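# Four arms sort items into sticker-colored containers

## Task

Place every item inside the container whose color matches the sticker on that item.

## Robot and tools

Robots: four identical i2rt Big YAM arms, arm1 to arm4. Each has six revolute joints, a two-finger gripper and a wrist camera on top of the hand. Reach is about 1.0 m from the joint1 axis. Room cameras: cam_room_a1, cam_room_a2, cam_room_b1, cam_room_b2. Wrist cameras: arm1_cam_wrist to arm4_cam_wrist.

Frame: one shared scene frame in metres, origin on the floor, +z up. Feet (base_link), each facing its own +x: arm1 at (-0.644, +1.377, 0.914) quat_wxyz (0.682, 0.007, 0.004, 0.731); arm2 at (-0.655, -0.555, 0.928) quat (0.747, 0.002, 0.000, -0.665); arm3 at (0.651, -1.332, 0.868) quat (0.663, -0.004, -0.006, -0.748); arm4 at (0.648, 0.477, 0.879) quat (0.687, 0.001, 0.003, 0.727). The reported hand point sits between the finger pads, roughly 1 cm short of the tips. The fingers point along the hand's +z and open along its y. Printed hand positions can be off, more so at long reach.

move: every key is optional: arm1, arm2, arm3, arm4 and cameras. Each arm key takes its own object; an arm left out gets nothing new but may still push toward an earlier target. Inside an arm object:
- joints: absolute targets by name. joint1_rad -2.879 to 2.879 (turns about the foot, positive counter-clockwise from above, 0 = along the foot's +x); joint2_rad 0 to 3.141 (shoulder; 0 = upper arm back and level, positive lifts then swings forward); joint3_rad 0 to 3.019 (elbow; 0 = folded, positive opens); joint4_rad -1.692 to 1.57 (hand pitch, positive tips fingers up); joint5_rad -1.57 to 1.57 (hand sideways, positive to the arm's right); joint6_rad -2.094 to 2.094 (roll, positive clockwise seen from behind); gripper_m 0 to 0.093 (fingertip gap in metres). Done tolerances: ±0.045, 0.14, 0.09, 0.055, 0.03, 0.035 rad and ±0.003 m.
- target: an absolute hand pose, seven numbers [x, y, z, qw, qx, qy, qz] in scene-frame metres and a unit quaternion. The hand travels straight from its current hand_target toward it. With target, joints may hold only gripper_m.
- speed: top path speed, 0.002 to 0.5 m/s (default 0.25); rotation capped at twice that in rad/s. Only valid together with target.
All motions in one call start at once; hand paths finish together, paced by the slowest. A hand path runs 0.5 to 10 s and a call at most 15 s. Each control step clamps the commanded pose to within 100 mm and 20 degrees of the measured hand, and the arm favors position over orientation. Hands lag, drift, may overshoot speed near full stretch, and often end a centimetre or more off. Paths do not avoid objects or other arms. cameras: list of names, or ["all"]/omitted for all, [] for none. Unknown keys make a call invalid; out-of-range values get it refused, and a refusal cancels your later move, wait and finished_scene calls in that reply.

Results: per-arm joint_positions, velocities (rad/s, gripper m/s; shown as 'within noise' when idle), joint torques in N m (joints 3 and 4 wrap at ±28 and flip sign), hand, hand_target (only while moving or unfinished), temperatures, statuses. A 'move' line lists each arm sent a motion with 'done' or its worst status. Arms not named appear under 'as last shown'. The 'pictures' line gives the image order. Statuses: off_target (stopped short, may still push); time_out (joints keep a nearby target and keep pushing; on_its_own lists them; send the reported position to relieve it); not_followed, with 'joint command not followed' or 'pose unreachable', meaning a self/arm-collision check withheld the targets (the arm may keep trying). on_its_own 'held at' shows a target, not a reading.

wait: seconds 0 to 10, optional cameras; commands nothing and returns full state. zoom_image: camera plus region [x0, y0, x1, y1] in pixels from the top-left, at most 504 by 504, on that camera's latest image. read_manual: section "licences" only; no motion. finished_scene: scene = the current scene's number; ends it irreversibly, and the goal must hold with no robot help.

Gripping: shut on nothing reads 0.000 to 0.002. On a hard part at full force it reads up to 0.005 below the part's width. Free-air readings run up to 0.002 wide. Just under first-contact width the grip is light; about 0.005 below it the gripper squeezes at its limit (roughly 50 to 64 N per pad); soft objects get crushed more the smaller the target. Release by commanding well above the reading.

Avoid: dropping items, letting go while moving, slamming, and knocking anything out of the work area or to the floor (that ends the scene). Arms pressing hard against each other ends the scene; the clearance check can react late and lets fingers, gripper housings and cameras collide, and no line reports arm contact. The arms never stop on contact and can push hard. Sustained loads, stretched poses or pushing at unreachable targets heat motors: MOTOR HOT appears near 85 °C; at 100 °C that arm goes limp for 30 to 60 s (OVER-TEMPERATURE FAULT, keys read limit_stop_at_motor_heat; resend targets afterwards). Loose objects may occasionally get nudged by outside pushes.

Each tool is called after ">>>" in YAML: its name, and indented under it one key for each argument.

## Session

>>> move:

Scene clock: 0.00 s.
Joint torques (N m): no reading
Motor temperatures (°C): arm1=[20 23 27 23 21 21 21] | arm2=[23 24 26 22 22 20 23] | arm3=[24 23 24 23 24 23 23] | arm4=[22 21 23 22 24 21 24]
Heat: arm1: hottest joint3_rad 27 °C; arm2: hottest joint3_rad 26 °C; arm3: hottest joint1_rad 24 °C; arm4: hottest joint5_rad 24 °C.
Joint velocities: within noise
arm1.joint_positions: joint1_rad=+0.263 joint2_rad=+0.541 joint3_rad=+1.448 joint4_rad=-1.274 joint5_rad=+0.156 joint6_rad=+0.460 gripper_m=+0.09396
arm1.joint_status: not commanded
arm1.hand: x=-0.6722 y=+1.5689 z=+1.5123 quat_wxyz=(-0.269, +0.505, -0.648, -0.503) (m; scene frame)
arm1.hand_target: x=-0.6707 y=+1.5650 z=+1.5242 quat_wxyz=(-0.273, +0.499, -0.642, -0.514) (m; scene frame)
arm1.hand_status: not commanded
arm2.joint_positions: joint1_rad=+0.198 joint2_rad=+0.259 joint3_rad=+1.632 joint4_rad=-1.245 joint5_rad=-0.167 joint6_rad=+0.724 gripper_m=+0.09396
arm2.joint_status: not commanded
arm2.hand: x=-0.6328 y=-0.5393 z=+1.6268 quat_wxyz=(-0.736, -0.518, -0.413, +0.142) (m; scene frame)
arm2.hand_target: x=-0.6348 y=-0.5331 z=+1.6300 quat_wxyz=(-0.741, -0.512, -0.410, +0.144) (m; scene frame)
arm2.hand_status: not commanded
arm3.joint_positions: joint1_rad=-0.202 joint2_rad=+0.522 joint3_rad=+1.369 joint4_rad=-1.376 joint5_rad=-0.141 joint6_rad=+0.009 gripper_m=+0.09396
arm3.joint_status: not commanded
arm3.hand: x=+0.6122 y=-1.5130 z=+1.4112 quat_wxyz=(-0.346, -0.682, -0.528, +0.369) (m; scene frame)
arm3.hand_target: x=+0.6130 y=-1.5103 z=+1.4212 quat_wxyz=(-0.352, -0.676, -0.525, +0.378) (m; scene frame)
arm3.hand_status: not commanded
arm4.joint_positions: joint1_rad=+0.128 joint2_rad=+0.492 joint3_rad=+1.422 joint4_rad=-1.388 joint5_rad=-0.180 joint6_rad=-0.624 gripper_m=+0.09396
arm4.joint_status: not commanded
arm4.hand: x=+0.5903 y=+0.6373 z=+1.4468 quat_wxyz=(-0.401, +0.802, -0.272, -0.348) (m; scene frame)
arm4.hand_target: x=+0.5910 y=+0.6334 z=+1.4564 quat_wxyz=(-0.410, +0.797, -0.269, -0.353) (m; scene frame)
arm4.hand_status: not commanded
pictures: arm1_cam_wrist, arm2_cam_wrist, arm3_cam_wrist, arm4_cam_wrist, cam_room_a1, cam_room_a2, cam_room_b1, cam_room_b2
Images, in order (width x height): arm1_cam_wrist 672x504, arm2_cam_wrist 672x504, arm3_cam_wrist 672x504, arm4_cam_wrist 672x504, cam_room_a1 672x504, cam_room_a2 672x504, cam_room_b1 672x504, cam_room_b2 672x504.

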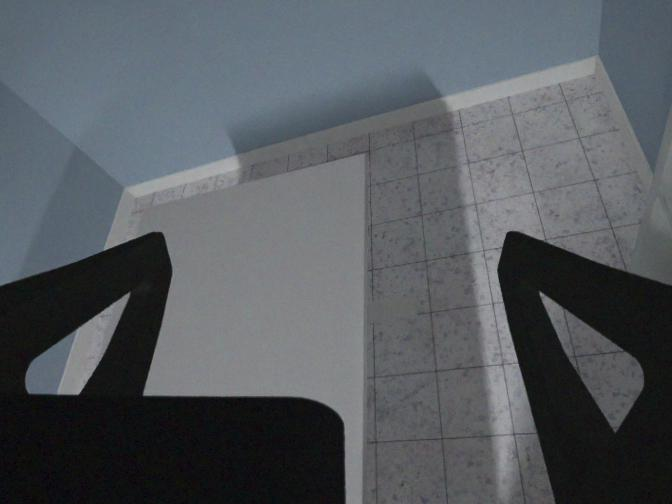

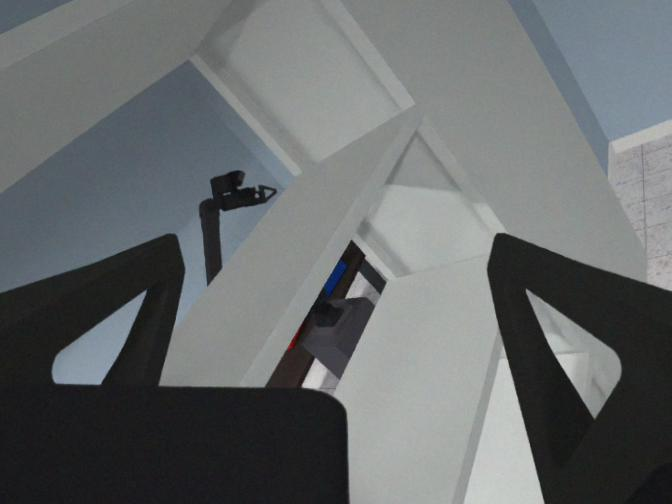

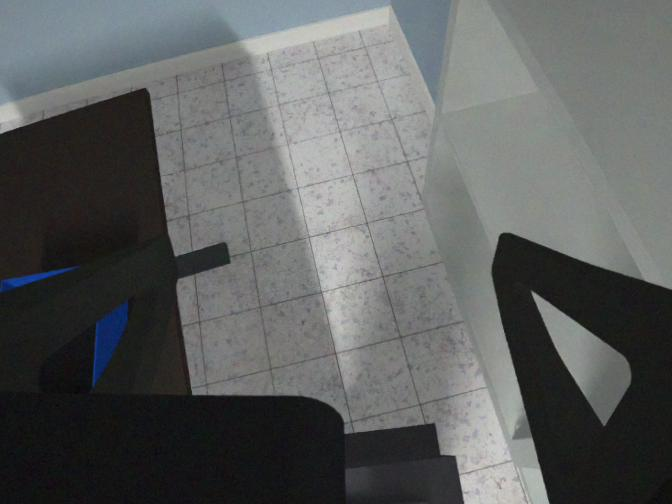

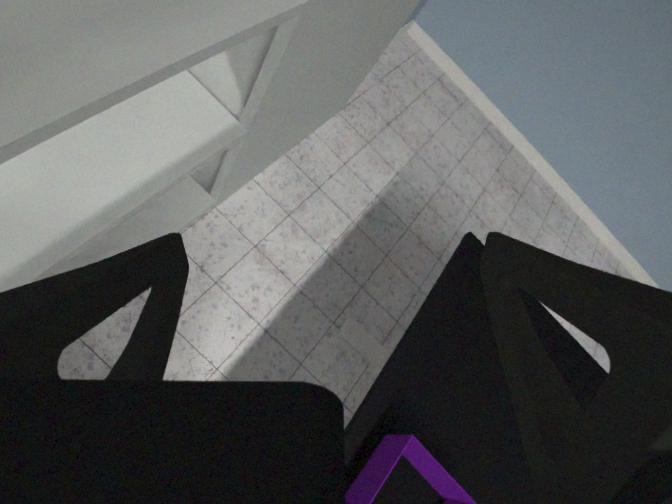

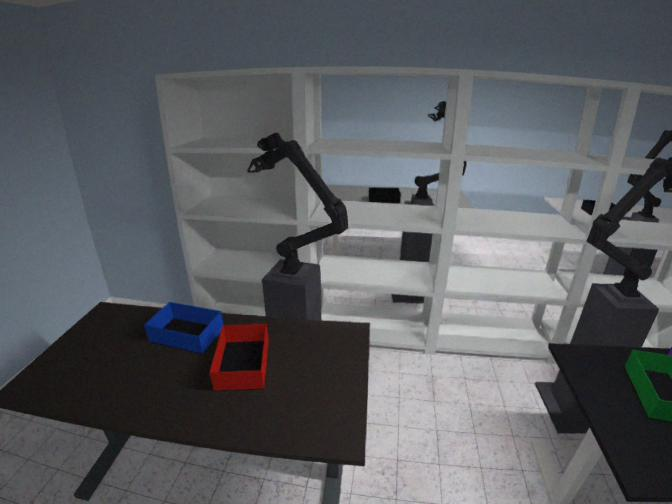

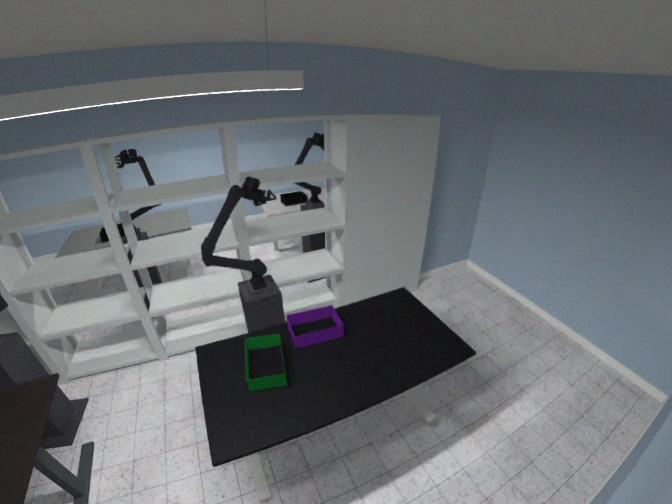

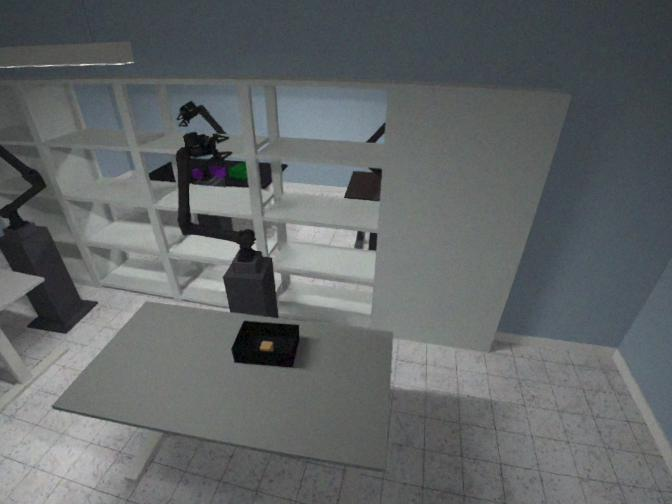

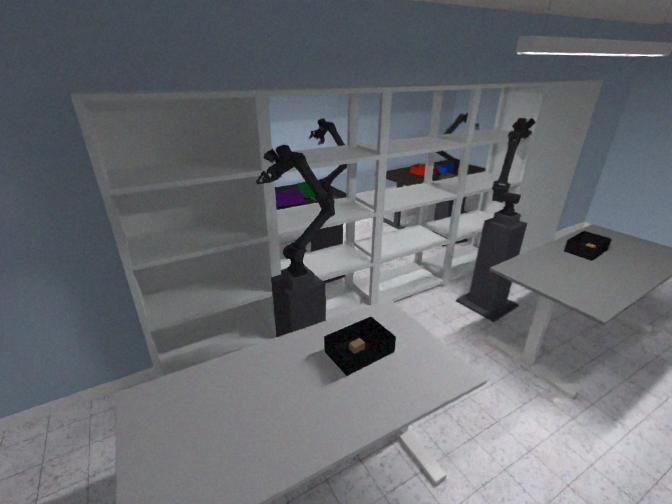

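>>> move:
  arm1: {"joints": {"joint1_rad": 1.70, "joint2_rad": 1.38, "joint3_rad": 1.55, "joint4_rad": -1.1, "joint5_rad": 0, "joint6_rad": 0}}
  arm2: {"joints": {"joint1_rad": -1.05, "joint2_rad": 1.38, "joint3_rad": 1.55, "joint4_rad": -1.1, "joint5_rad": 0, "joint6_rad": 0}}
  arm3: {"joints": {"joint1_rad": 1.24, "joint2_rad": 1.2, "joint3_rad": 1.5, "joint4_rad": -1.2, "joint5_rad": 0, "joint6_rad": 0}}
  arm4: {"joints": {"joint1_rad": -1.40, "joint2_rad": 1.2, "joint3_rad": 1.5, "joint4_rad": -1.2, "joint5_rad": 0, "joint6_rad": 0}}
  cameras: ["arm1_cam_wrist", "arm2_cam_wrist", "arm3_cam_wrist", "arm4_cam_wrist", "cam_room_b1", "cam_room_b2"]

>>> zoom_image:
  camera: "cam_room_b1"
  region: [220, 310, 320, 385]

>>> zoom_image:
  camera: "cam_room_b2"
  region: [310, 310, 410, 385]

>>> zoom_image:
  camera: "cam_room_b2"
  region: [550, 220, 630, 280]

Scene clock: 10.57 s.
Joint torques (N m): arm1=[-2.96 -9.47 14.2 1.58 0.1 -0.03] | arm2=[1.44 -13.92 12.6 2.13 0 -0.09] | arm3=[1.49 -9.23 10.91 1.52 0.11 -0.11] | arm4=[1.08 -10.46 10.86 1.29 0.07 0.16]
move: arm1 done; arm2 done; arm3 done; arm4 done
arm1.joint_positions: joint1_rad=+1.702 joint2_rad=+1.390 joint3_rad=+1.520 joint4_rad=-1.107 joint5_rad=-0.002 joint6_rad=+0.007 gripper_m=+0.09398
arm1.joint_status: all done
arm1.hand: x=-1.1643 y=+1.2696 z=+1.2827 quat_wxyz=(+0.029, +0.950, +0.093, -0.298) (m; scene frame)
arm2.joint_positions: joint1_rad=-1.059 joint2_rad=+1.381 joint3_rad=+1.539 joint4_rad=-1.104 joint5_rad=-0.001 joint6_rad=+0.015 gripper_m=+0.09398
arm2.joint_status: all done
arm2.hand: x=-1.0911 y=-0.8729 z=+1.3018 quat_wxyz=(-0.096, -0.908, -0.288, +0.290) (m; scene frame)
arm3.joint_positions: joint1_rad=+1.234 joint2_rad=+1.198 joint3_rad=+1.485 joint4_rad=-1.206 joint5_rad=-0.002 joint6_rad=+0.006 gripper_m=+0.09398
arm3.joint_status: all done
arm3.hand: x=+1.0654 y=-1.5302 z=+1.2914 quat_wxyz=(-0.314, -0.215, -0.921, +0.077) (m; scene frame)
arm4.joint_positions: joint1_rad=-1.402 joint2_rad=+1.205 joint3_rad=+1.474 joint4_rad=-1.207 joint5_rad=+0.000 joint6_rad=-0.014 gripper_m=+0.09398
arm4.joint_status: all done
arm4.hand: x=+1.1017 y=+0.5816 z=+1.2880 quat_wxyz=(-0.307, +0.113, -0.945, -0.031) (m; scene frame)
pictures: arm1_cam_wrist, arm2_cam_wrist, arm3_cam_wrist, arm4_cam_wrist, cam_room_b1, cam_room_b2

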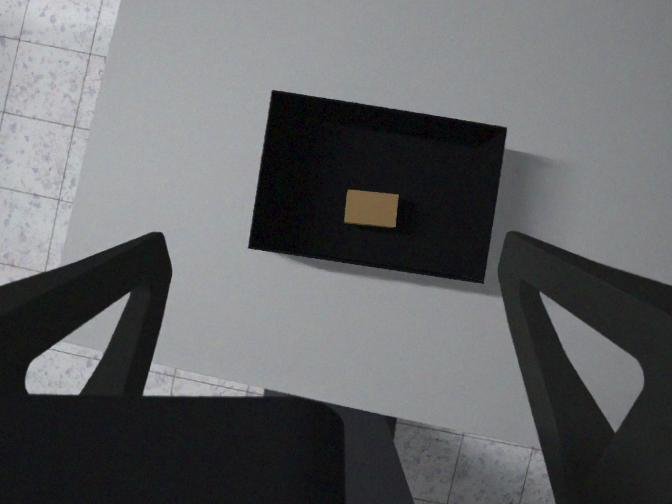

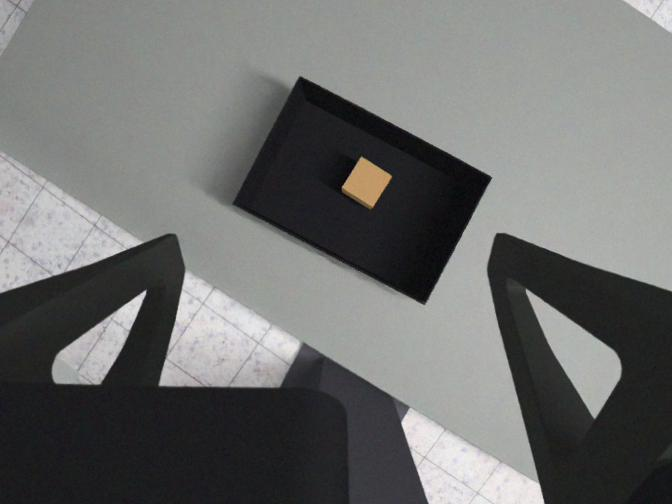

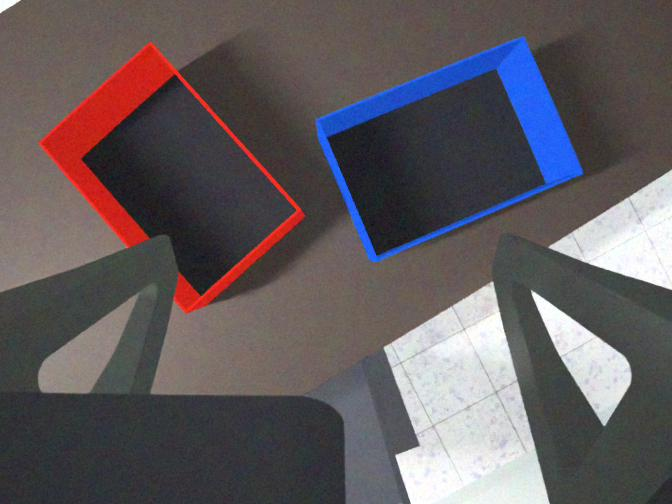

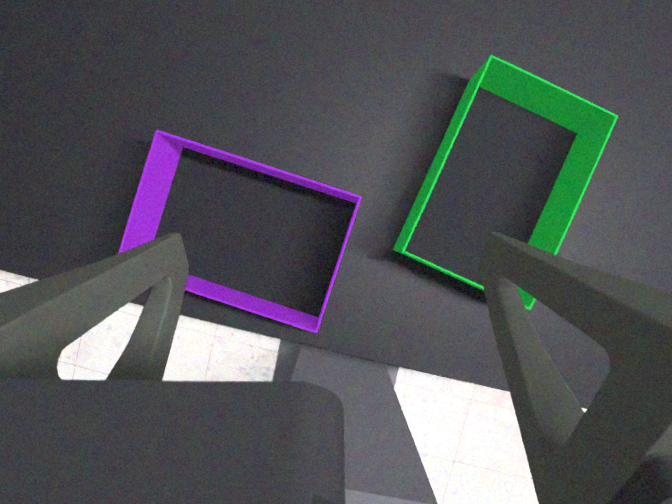

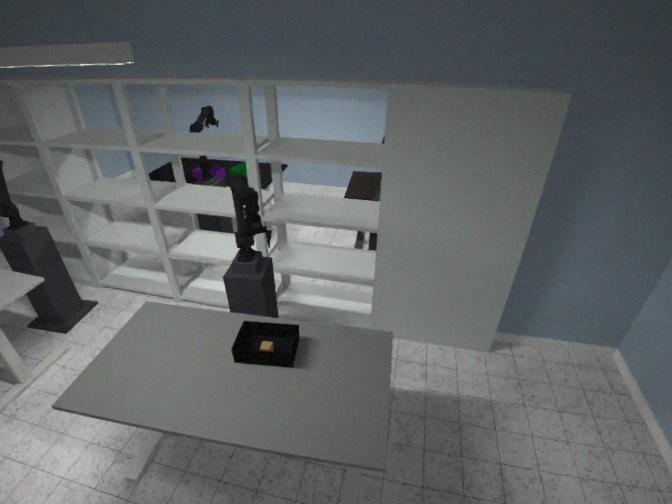

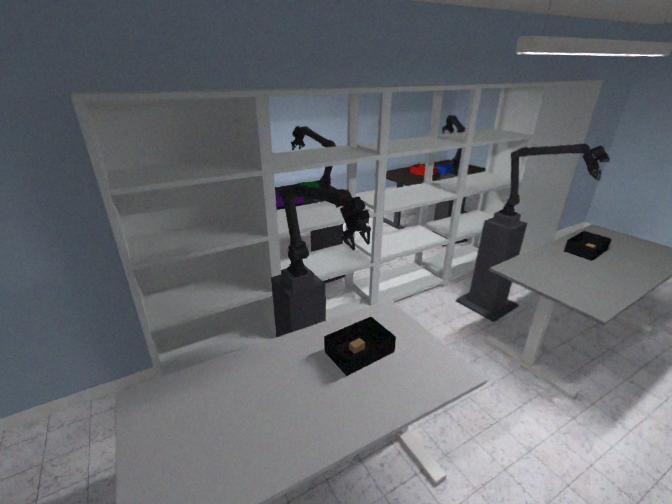

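Scaled by 5.040.

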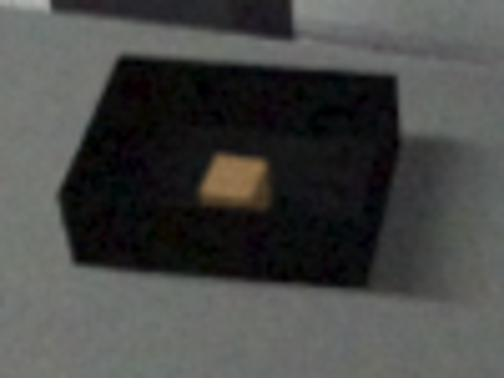

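Scaled by 5.040.

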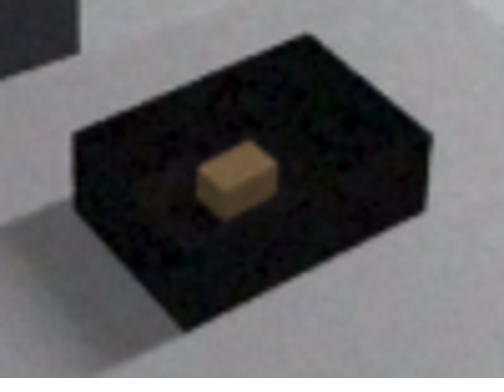

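Scaled by 6.300.

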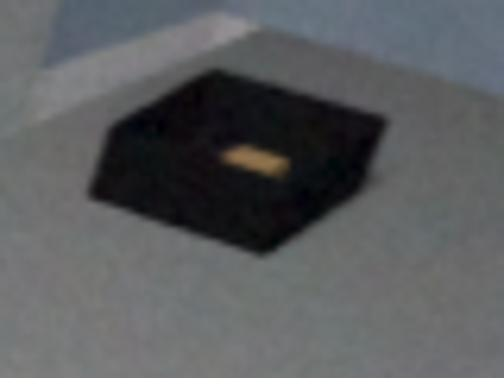

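>>> move:
  arm1: {"target": [-1.193, 1.322, 0.85, -0.0122, -0.9710, -0.0509, 0.2331], "speed": 0.25}
  arm2: {"target": [-1.167, -0.884, 0.843, 0, -0.9659, 0, 0.2588], "speed": 0.25}
  arm3: {"joints": {"joint2_rad": 0.45, "joint3_rad": 1.0, "joint4_rad": -0.9}}
  arm4: {"joints": {"joint2_rad": 0.45, "joint3_rad": 1.0, "joint4_rad": -0.9}}
  cameras: ["arm1_cam_wrist", "arm2_cam_wrist"]

Scene clock: 56.87 s.
Joint torques (N m): arm1=[-2.26 -13.8 7.77 1.72 -0.03 -0.04] | arm2=[1.44 -19.25 10.54 2.13 0.48 0.22] | arm3=[1.61 2.9 8.55 2.51 0.09 -0.11] | arm4=[0.67 2.84 8.49 2.09 0.08 0.16]
Motor temperatures (°C): arm1=[20 24 34 23 21 21 21] | arm2=[23 25 33 22 22 20 23] | arm3=[24 23 28 23 24 23 23] | arm4=[22 22 30 22 24 21 24]
Heat: arm1: hottest joint3_rad 34 °C; arm2: hottest joint3_rad 33 °C; arm3: hottest joint3_rad 28 °C; arm4: hottest joint3_rad 30 °C.
move: arm1 off_target; arm2 off_target; arm3 done; arm4 done
arm1.joint_positions: joint1_rad=+1.612 joint2_rad=+1.943 joint3_rad=+0.978 joint4_rad=-0.179 joint5_rad=-0.004 joint6_rad=+0.006 gripper_m=+0.09398
arm1.hand: x=-1.1839 y=+1.3177 z=+0.8431 quat_wxyz=(+0.013, +0.974, +0.052, -0.219) (m; scene frame)
arm1.hand_target: x=-1.1929 y=+1.3220 z=+0.8502 quat_wxyz=(+0.012, +0.971, +0.051, -0.233) (m; scene frame)
arm1.hand_status: off_target (0.012 m and 1.6 deg from the pose sent, 0.437 m and 9.4 deg at the start)
arm2.joint_positions: joint1_rad=-1.039 joint2_rad=+2.068 joint3_rad=+1.150 joint4_rad=-0.269 joint5_rad=+0.305 joint6_rad=+0.576 gripper_m=+0.09398
arm2.hand: x=-1.1510 y=-0.8657 z=+0.8329 quat_wxyz=(+0.015, -0.971, -0.007, +0.239) (m; scene frame)
arm2.hand_target: x=-1.1661 y=-0.8834 z=+0.8437 quat_wxyz=(+0.000, -0.966, +0.000, +0.259) (m; scene frame)
arm2.hand_status: off_target (0.026 m and 3.0 deg from the pose sent, 0.465 m and 35.8 deg at the start)
arm3.joint_positions: joint1_rad=+1.234 joint2_rad=+0.443 joint3_rad=+1.006 joint4_rad=-0.917 joint5_rad=-0.002 joint6_rad=+0.006 gripper_m=+0.09398
arm3.joint_status: all done
arm3.hand: x=+0.8858 y=-1.4411 z=+1.3421 quat_wxyz=(-0.559, -0.184, -0.797, +0.133) (m; scene frame)
arm4.joint_positions: joint1_rad=-1.402 joint2_rad=+0.444 joint3_rad=+1.000 joint4_rad=-0.919 joint5_rad=+0.000 joint6_rad=-0.014 gripper_m=+0.09398
arm4.joint_status: all done
arm4.hand: x=+0.9068 y=+0.5372 z=+1.3465 quat_wxyz=(-0.563, +0.099, -0.819, -0.059) (m; scene frame)
pictures: arm1_cam_wrist, arm2_cam_wrist

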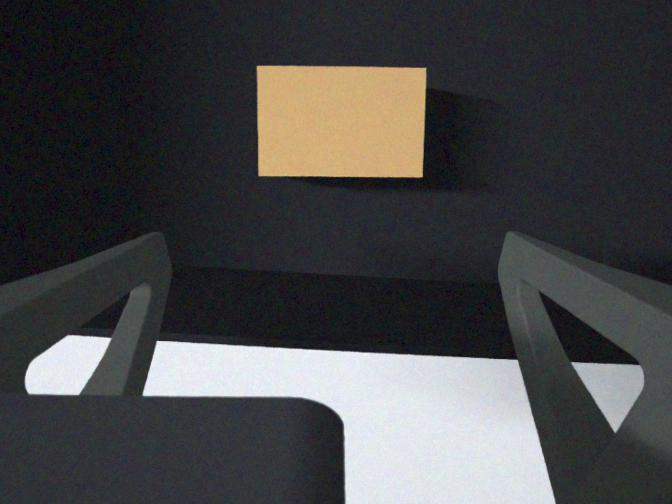

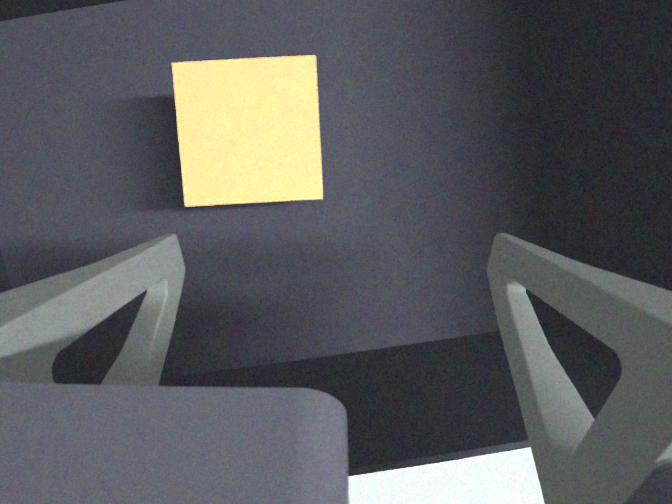

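>>> move:
  arm1: {"target": [-1.232, 1.320, 0.749, -0.0122, -0.9710, -0.0509, 0.2331], "speed": 0.2}
  arm2: {"target": [-1.202, -0.916, 0.752, -0.0056, -0.9657, -0.0211, 0.2587], "speed": 0.2}
  cameras: ["arm1_cam_wrist", "arm2_cam_wrist"]

Scene clock: 72.70 s.
Joint torques (N m): arm1=[-2.43 -13.39 7.86 1.54 0.12 -0.08] | arm2=[1.55 -20.78 9.92 2.14 0.13 -0.08] | arm3=[1.49 2.73 8.61 2.52 0.09 -0.11] | arm4=[1.2 2.32 8.46 2.09 0.11 0.18]
move: arm1 off_target; arm2 off_target
arm1.joint_positions: joint1_rad=+1.605 joint2_rad=+2.211 joint3_rad=+1.105 joint4_rad=-0.023 joint5_rad=-0.009 joint6_rad=+0.006 gripper_m=+0.09398
arm1.hand: x=-1.2224 y=+1.3173 z=+0.7531 quat_wxyz=(+0.015, +0.973, +0.049, -0.227) (m; scene frame)
arm1.hand_target: x=-1.2318 y=+1.3199 z=+0.7493 quat_wxyz=(+0.012, +0.971, +0.051, -0.233) (m; scene frame)
arm1.hand_status: off_target (0.011 m and 0.8 deg from the pose sent, 0.106 m and 1.6 deg at the start)
arm2.joint_positions: joint1_rad=-1.037 joint2_rad=+2.318 joint3_rad=+1.334 joint4_rad=-0.178 joint5_rad=+0.296 joint6_rad=+0.566 gripper_m=+0.09398
arm2.hand: x=-1.1906 y=-0.8991 z=+0.7509 quat_wxyz=(+0.005, -0.969, -0.012, +0.246) (m; scene frame)
arm2.hand_target: x=-1.2012 y=-0.9156 z=+0.7526 quat_wxyz=(-0.005, -0.966, -0.021, +0.259) (m; scene frame)
arm2.hand_status: off_target (0.020 m and 2.2 deg from the pose sent, 0.108 m and 3.7 deg at the start)
arm3, arm4: as last shown
pictures: arm1_cam_wrist, arm2_cam_wrist

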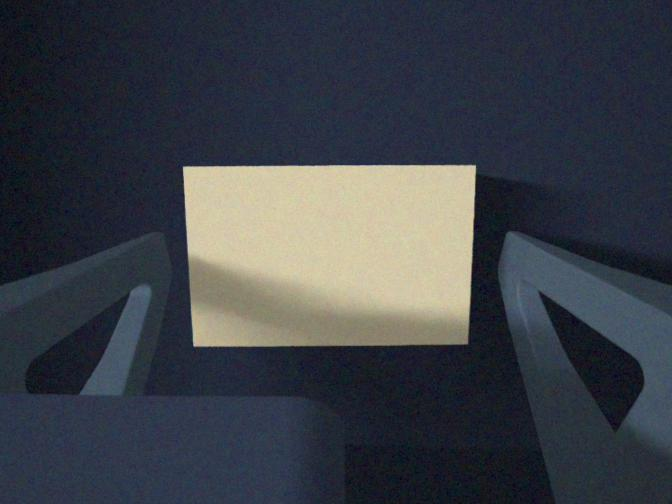

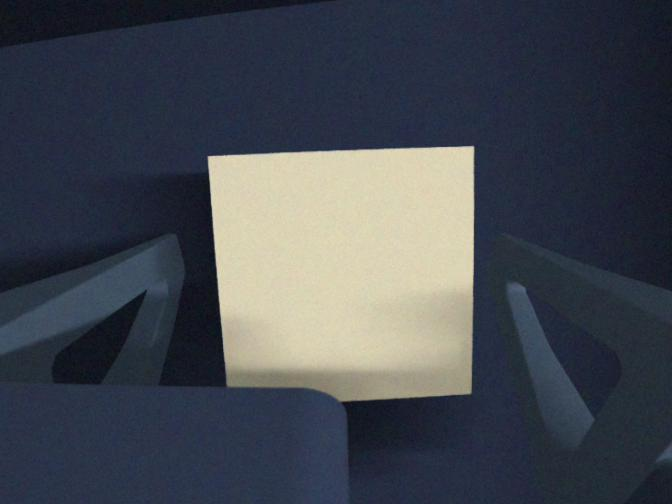

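>>> move:
  arm1: {"target": [-1.230, 1.320, 0.734, -0.0122, -0.9710, -0.0509, 0.2331], "speed": 0.1}
  arm2: {"joints": {"gripper_m": 0.041}}
  cameras: ["arm1_cam_wrist", "arm2_cam_wrist"]

>>> move:
  arm1: {"joints": {"gripper_m": 0.063}}
  cameras: ["arm1_cam_wrist"]

Scene clock: 80.87 s.
move: arm1 off_target; arm2 off_target
arm1.hand_status: off_target (0.012 m and 1.1 deg from the pose sent, 0.021 m and 0.9 deg at the start)
arm2.joint_status: gripper_m off_target (ended at +0.05324, target +0.04100)
pictures: arm1_cam_wrist, arm2_cam_wrist

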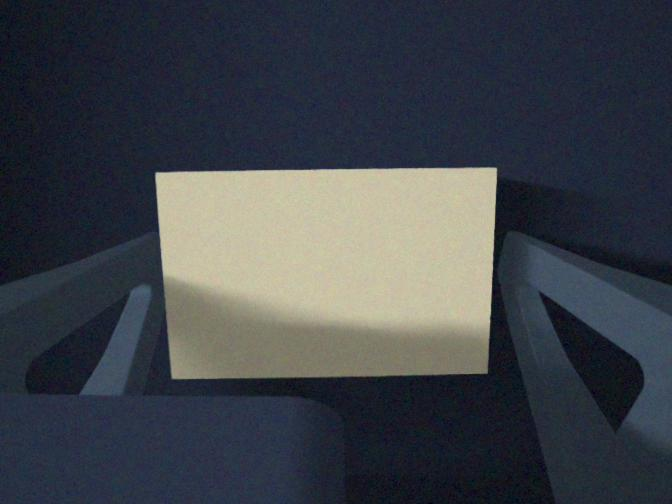

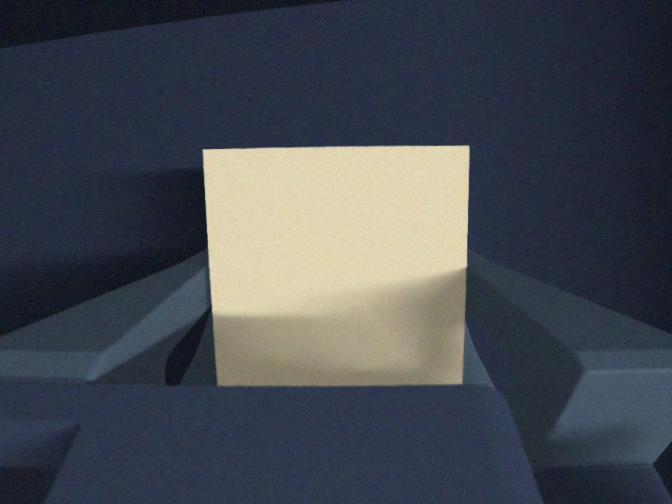

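Scene clock: 81.40 s.
Joint torques (N m): arm1=[-2.37 -14.33 7.6 1.61 0.1 -0.05] | arm2=[1.44 -20.72 9.84 2.14 0.16 -0.07] | arm3=[1.67 2.78 8.55 2.54 0.1 -0.11] | arm4=[0.67 2.43 8.54 2.13 0.1 0.16]
move: arm1 off_target
arm1.joint_positions: joint1_rad=+1.605 joint2_rad=+2.246 joint3_rad=+1.106 joint4_rad=+0.008 joint5_rad=-0.008 joint6_rad=+0.004 gripper_m=+0.06893
arm1.joint_status: gripper_m off_target (ended at +0.06895, target +0.06300)
arm1.hand: x=-1.2189 y=+1.3178 z=+0.7367 quat_wxyz=(+0.014, +0.973, +0.050, -0.225) (m; scene frame)
arm2.joint_positions: joint1_rad=-1.037 joint2_rad=+2.318 joint3_rad=+1.334 joint4_rad=-0.178 joint5_rad=+0.295 joint6_rad=+0.565 gripper_m=+0.05322
arm2.hand: x=-1.1909 y=-0.8995 z=+0.7512 quat_wxyz=(+0.005, -0.969, -0.012, +0.246) (m; scene frame)
arm3.joint_positions: joint1_rad=+1.234 joint2_rad=+0.443 joint3_rad=+1.006 joint4_rad=-0.917 joint5_rad=-0.002 joint6_rad=+0.006 gripper_m=+0.09398
arm3.hand: x=+0.8858 y=-1.4411 z=+1.3421 quat_wxyz=(-0.559, -0.184, -0.797, +0.133) (m; scene frame)
arm4.joint_positions: joint1_rad=-1.402 joint2_rad=+0.444 joint3_rad=+1.000 joint4_rad=-0.919 joint5_rad=+0.000 joint6_rad=-0.013 gripper_m=+0.09398
arm4.hand: x=+0.9068 y=+0.5372 z=+1.3465 quat_wxyz=(-0.563, +0.099, -0.819, -0.059) (m; scene frame)
pictures: arm1_cam_wrist

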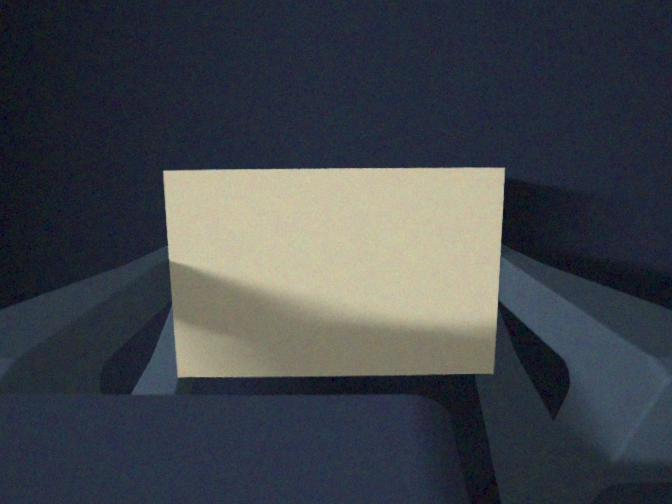

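>>> move:
  arm1: {"target": [-1.12, 1.33, 0.97, -0.0122, -0.9710, -0.0509, 0.2331], "speed": 0.25}
  arm2: {"target": [-1.10, -0.86, 0.97, -0.0056, -0.9657, -0.0211, 0.2587], "speed": 0.25}
  cameras: []

>>> move:
  arm1: {"joints": {"joint2_rad": 0.7, "joint3_rad": 1.2, "joint4_rad": 0.2, "joint5_rad": 0, "joint6_rad": 0}}
  arm2: {"joints": {"joint2_rad": 0.7, "joint3_rad": 1.2, "joint4_rad": 0.2, "joint5_rad": 0, "joint6_rad": 0}}
  cameras: ["cam_room_b1", "cam_room_b2", "cam_room_a1", "cam_room_a2"]

>>> wait:
  seconds: 0.3
  cameras: ["cam_room_b1", "cam_room_b2"]

Scene clock: 91.17 s.
move: arm1 done; arm2 done
arm1.hand_status: done (0.003 m and 0.4 deg from the pose sent, 0.254 m and 1.1 deg at the start)
arm2.hand_status: done (0.010 m and 1.2 deg from the pose sent, 0.240 m and 2.2 deg at the start)
pictures: none

Scene clock: 93.00 s.
move: arm1 done; arm2 done
arm1.joint_status: all done
arm2.joint_status: all done
pictures: cam_room_a1, cam_room_a2, cam_room_b1, cam_room_b2

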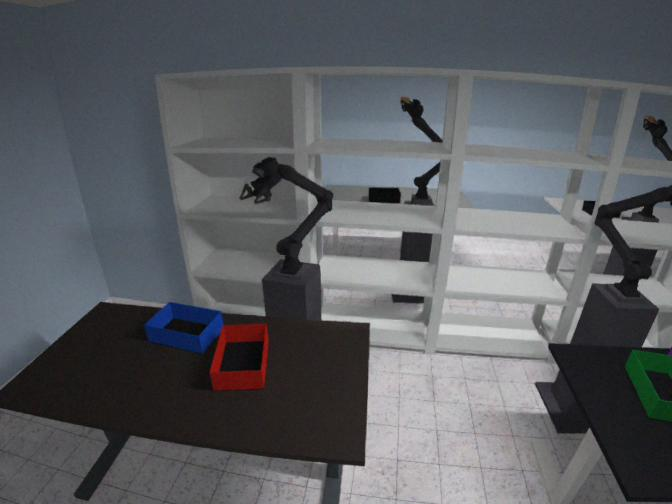

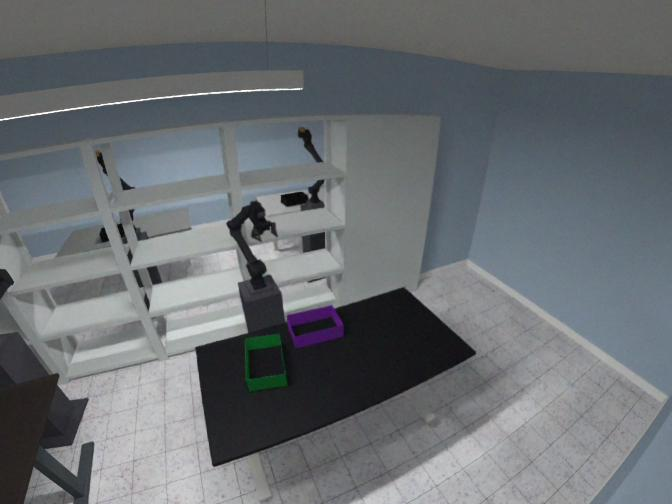

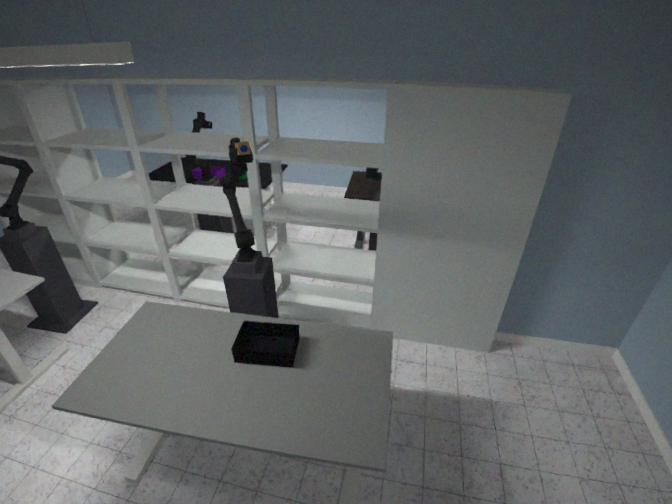

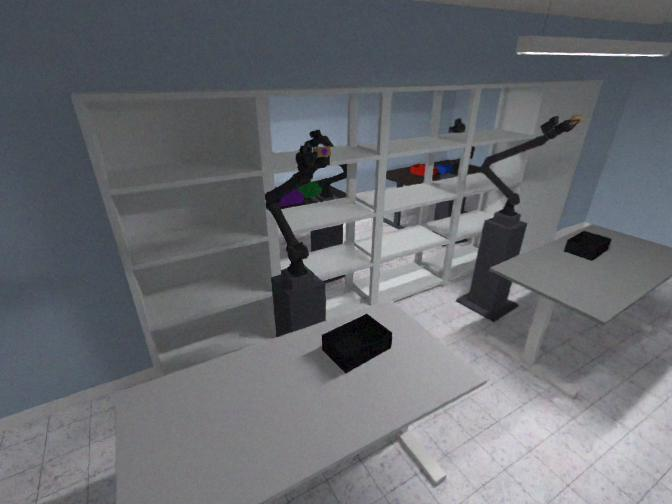

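Scene clock: 93.30 s.
Joint torques (N m): arm1=[-2.02 1.2 11.33 1.18 0.08 0.02] | arm2=[1.2 -1.32 10.86 1.84 -0.18 -0.08] | arm3=[1.73 2.67 8.59 2.5 0.09 -0.11] | arm4=[1.08 2.14 8.51 2.15 0.08 0.16]
arm1.joint_positions: joint1_rad=+1.605 joint2_rad=+0.707 joint3_rad=+1.189 joint4_rad=+0.202 joint5_rad=-0.002 joint6_rad=+0.002 gripper_m=+0.06892
arm1.joint_status: all done
arm1.hand: x=-0.9375 y=+1.3439 z=+1.6793 quat_wxyz=(+0.047, +0.421, +0.024, -0.905) (m; scene frame)
arm2.joint_positions: joint1_rad=-0.997 joint2_rad=+0.697 joint3_rad=+1.195 joint4_rad=+0.199 joint5_rad=+0.004 joint6_rad=+0.015 gripper_m=+0.05318
arm2.joint_status: all done
arm2.hand: x=-0.8880 y=-0.7477 z=+1.6931 quat_wxyz=(-0.312, -0.401, -0.140, +0.850) (m; scene frame)
arm3.joint_positions: joint1_rad=+1.234 joint2_rad=+0.443 joint3_rad=+1.006 joint4_rad=-0.917 joint5_rad=-0.002 joint6_rad=+0.006 gripper_m=+0.09398
arm3.hand: x=+0.8858 y=-1.4411 z=+1.3421 quat_wxyz=(-0.559, -0.184, -0.797, +0.133) (m; scene frame)
arm4.joint_positions: joint1_rad=-1.402 joint2_rad=+0.444 joint3_rad=+1.000 joint4_rad=-0.919 joint5_rad=+0.000 joint6_rad=-0.013 gripper_m=+0.09398
arm4.hand: x=+0.9068 y=+0.5372 z=+1.3465 quat_wxyz=(-0.563, +0.099, -0.819, -0.059) (m; scene frame)
wait: 0.30 s; at rest by 0.27 s
pictures: cam_room_b1, cam_room_b2

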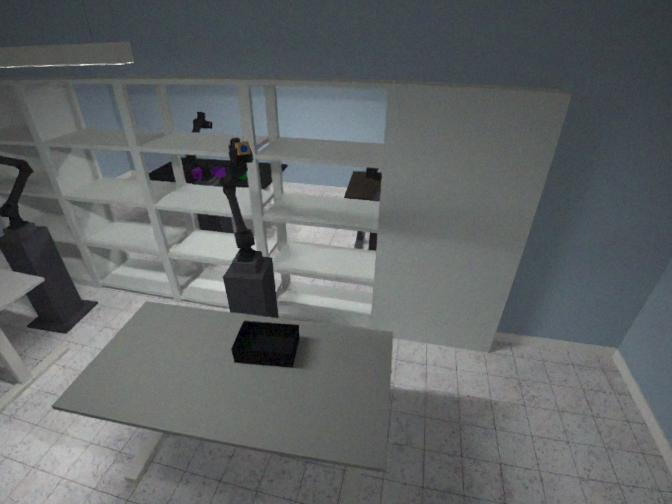

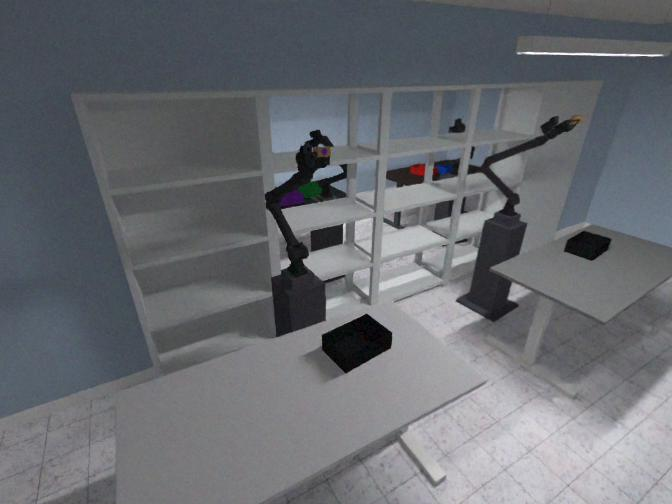

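>>> zoom_image:
  camera: "cam_room_b2"
  region: [300, 135, 350, 172]

>>> zoom_image:
  camera: "cam_room_b1"
  region: [220, 130, 270, 167]

Scaled by 10.080.

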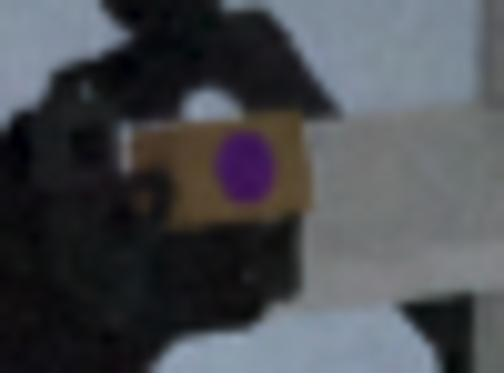

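Scaled by 10.080.

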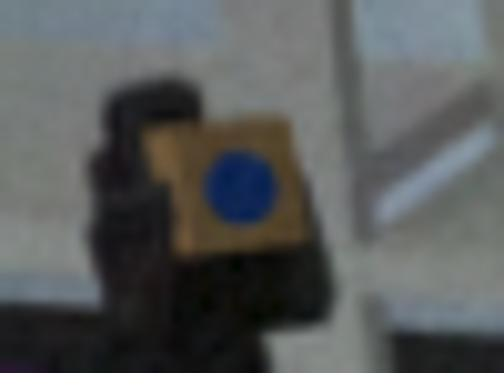

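>>> move:
  arm1: {"joints": {"joint1_rad": -0.6, "joint2_rad": 0.55, "joint3_rad": 0.95, "joint4_rad": -1.46, "joint5_rad": 0, "joint6_rad": 0}}
  arm2: {"joints": {"joint1_rad": 0.2, "joint2_rad": 0.55, "joint3_rad": 0.95, "joint4_rad": -1.44, "joint5_rad": 0, "joint6_rad": 0}}
  arm3: {"joints": {"joint1_rad": -2.19}}
  arm4: {"joints": {"joint1_rad": 0.9}}
  cameras: []

>>> move:
  arm1: {"joints": {"joint1_rad": -2.248}}
  arm2: {"joints": {"joint1_rad": 1.112}}
  cameras: []

>>> move:
  arm1: {"target": [0.0, 0.925, 1.085, 0.2249, 0.2904, 0.9268, -0.0705], "speed": 0.2}
  arm2: {"target": [0.035, -0.80, 1.09, 0.2550, 0.1653, 0.9517, -0.0443], "speed": 0.2}
  cameras: ["arm3_cam_wrist", "arm4_cam_wrist"]

Scene clock: 115.97 s.
move: arm1 done; arm2 done; arm3 done; arm4 done
arm1.joint_status: all done
arm2.joint_status: all done
arm3.joint_status: all done
arm4.joint_status: all done
pictures: none

Scene clock: 117.77 s.
move: arm1 done; arm2 done
arm1.joint_status: all done
arm2.joint_status: all done
pictures: none

Scene clock: 121.57 s.
Joint torques (N m): arm1=[-2.55 -19.49 17.43 0.84 -0.04 -0.02] | arm2=[1.26 -20.6 16.75 1.17 0.16 -0.02] | arm3=[0.56 2.67 8.64 2.51 -0.01 -0.11] | arm4=[0.91 2.37 8.51 2.06 0.08 0.15]
move: arm1 off_target; arm2 off_target
arm1.joint_positions: joint1_rad=-2.243 joint2_rad=+2.140 joint3_rad=+2.042 joint4_rad=-1.037 joint5_rad=-0.008 joint6_rad=+0.002 gripper_m=+0.06893
arm1.hand: x=-0.0094 y=+0.9422 z=+1.0552 quat_wxyz=(-0.200, -0.290, -0.934, +0.061) (m; scene frame)
arm1.hand_target: x=-0.0017 y=+0.9263 z=+1.0852 quat_wxyz=(-0.226, -0.290, -0.927, +0.071) (m; scene frame)
arm1.hand_status: off_target (0.036 m and 3.2 deg from the pose sent, 0.591 m and 0.8 deg at the start)
arm2.joint_positions: joint1_rad=+1.108 joint2_rad=+1.954 joint3_rad=+1.706 joint4_rad=-0.831 joint5_rad=+0.003 joint6_rad=+0.013 gripper_m=+0.05312
arm2.hand: x=+0.0149 y=-0.7984 z=+1.0741 quat_wxyz=(-0.240, -0.174, -0.954, +0.040) (m; scene frame)
arm2.hand_target: x=+0.0336 y=-0.7995 z=+1.0902 quat_wxyz=(-0.256, -0.165, -0.951, +0.044) (m; scene frame)
arm2.hand_status: off_target (0.026 m and 2.0 deg from the pose sent, 0.544 m and 1.5 deg at the start)
arm3.joint_positions: joint1_rad=-2.180 joint2_rad=+0.443 joint3_rad=+1.006 joint4_rad=-0.917 joint5_rad=+0.001 joint6_rad=+0.006 gripper_m=+0.09402
arm3.hand: x=+0.4551 y=-1.1498 z=+1.3376 quat_wxyz=(+0.197, -0.767, +0.299, +0.532) (m; scene frame)
arm4.joint_positions: joint1_rad=+0.897 joint2_rad=+0.444 joint3_rad=+1.000 joint4_rad=-0.919 joint5_rad=+0.000 joint6_rad=-0.012 gripper_m=+0.09400
arm4.hand: x=+0.4357 y=+0.6317 z=+1.3485 quat_wxyz=(-0.174, +0.785, -0.247, -0.541) (m; scene frame)
pictures: arm3_cam_wrist, arm4_cam_wrist

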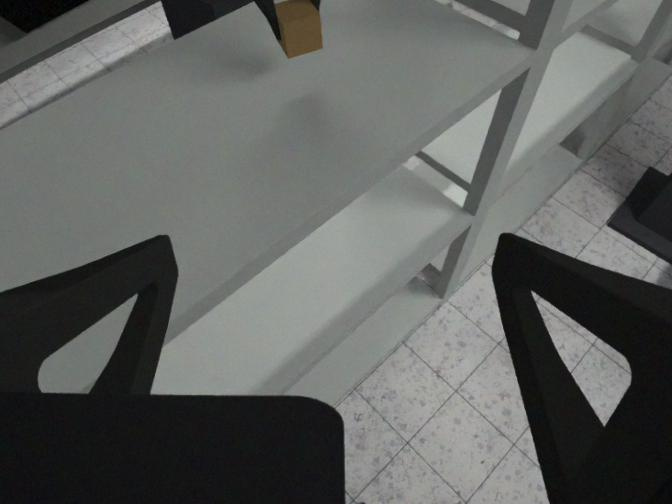

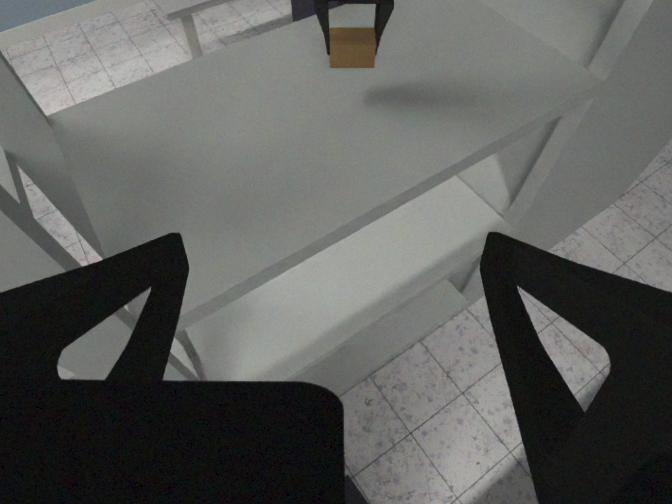

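>>> move:
  arm1: {"target": [0.0, 0.925, 1.018, 0.2187, 0.2910, 0.9289, -0.0685], "speed": 0.08}
  arm2: {"target": [0.035, -0.80, 1.018, 0.2426, 0.1658, 0.9550, -0.0421], "speed": 0.08}
  cameras: []

>>> move:
  arm1: {"target": [0.0, 0.925, 0.998, 0.2187, 0.2910, 0.9289, -0.0685], "speed": 0.06}
  arm2: {"target": [0.035, -0.80, 1.0, 0.2426, 0.1658, 0.9550, -0.0421], "speed": 0.06}
  cameras: ["arm3_cam_wrist", "arm4_cam_wrist"]

Scene clock: 130.30 s.
move: arm1 done; arm2 off_target
arm1.hand_status: done (0.010 m and 1.0 deg from the pose sent, 0.042 m and 2.4 deg at the start)
arm2.hand_status: off_target (0.024 m and 1.4 deg from the pose sent, 0.060 m and 1.0 deg at the start)
pictures: none

Scene clock: 131.30 s.
Joint torques (N m): arm1=[-2.67 -19.14 11.21 1.7 -0.04 -0.03] | arm2=[1.49 -20.84 10.17 2.58 0.12 -0.04] | arm3=[0.56 2.49 8.61 2.51 0 -0.1] | arm4=[0.62 2.37 8.57 2.24 0.09 0.16]
move: arm1 off_target; arm2 off_target
arm1.joint_positions: joint1_rad=-2.244 joint2_rad=+2.182 joint3_rad=+1.979 joint4_rad=-0.892 joint5_rad=-0.008 joint6_rad=+0.002 gripper_m=+0.06893
arm1.hand: x=+0.0014 y=+0.9337 z=+1.0085 quat_wxyz=(-0.218, -0.289, -0.930, +0.067) (m; scene frame)
arm1.hand_target: x=-0.0002 y=+0.9253 z=+0.9982 quat_wxyz=(-0.219, -0.291, -0.929, +0.068) (m; scene frame)
arm1.hand_status: off_target (0.014 m and 0.3 deg from the pose sent, 0.023 m and 1.0 deg at the start)
arm2.joint_positions: joint1_rad=+1.108 joint2_rad=+2.033 joint3_rad=+1.685 joint4_rad=-0.707 joint5_rad=+0.003 joint6_rad=+0.013 gripper_m=+0.05312
arm2.hand: x=+0.0327 y=-0.8046 z=+1.0236 quat_wxyz=(-0.252, -0.174, -0.951, +0.042) (m; scene frame)
arm2.hand_target: x=+0.0341 y=-0.7998 z=+1.0002 quat_wxyz=(-0.242, -0.166, -0.955, +0.042) (m; scene frame)
arm2.hand_status: off_target (0.024 m and 1.5 deg from the pose sent, 0.042 m and 1.4 deg at the start)
arm3.joint_positions: joint1_rad=-2.180 joint2_rad=+0.443 joint3_rad=+1.006 joint4_rad=-0.917 joint5_rad=+0.001 joint6_rad=+0.006 gripper_m=+0.09402
arm3.hand: x=+0.4551 y=-1.1498 z=+1.3376 quat_wxyz=(+0.197, -0.767, +0.299, +0.532) (m; scene frame)
arm4.joint_positions: joint1_rad=+0.897 joint2_rad=+0.444 joint3_rad=+1.000 joint4_rad=-0.919 joint5_rad=+0.000 joint6_rad=-0.012 gripper_m=+0.09400
arm4.hand: x=+0.4357 y=+0.6317 z=+1.3485 quat_wxyz=(-0.174, +0.785, -0.247, -0.541) (m; scene frame)
pictures: arm3_cam_wrist, arm4_cam_wrist

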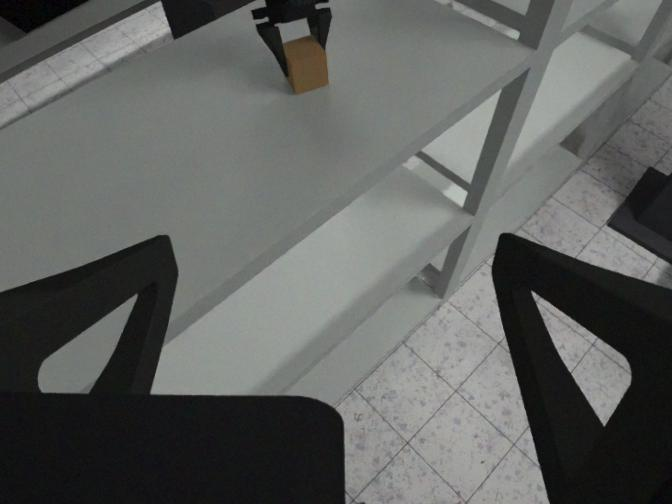

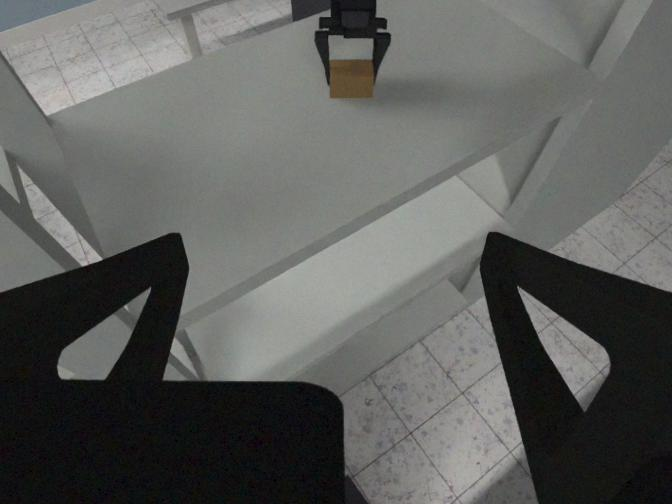

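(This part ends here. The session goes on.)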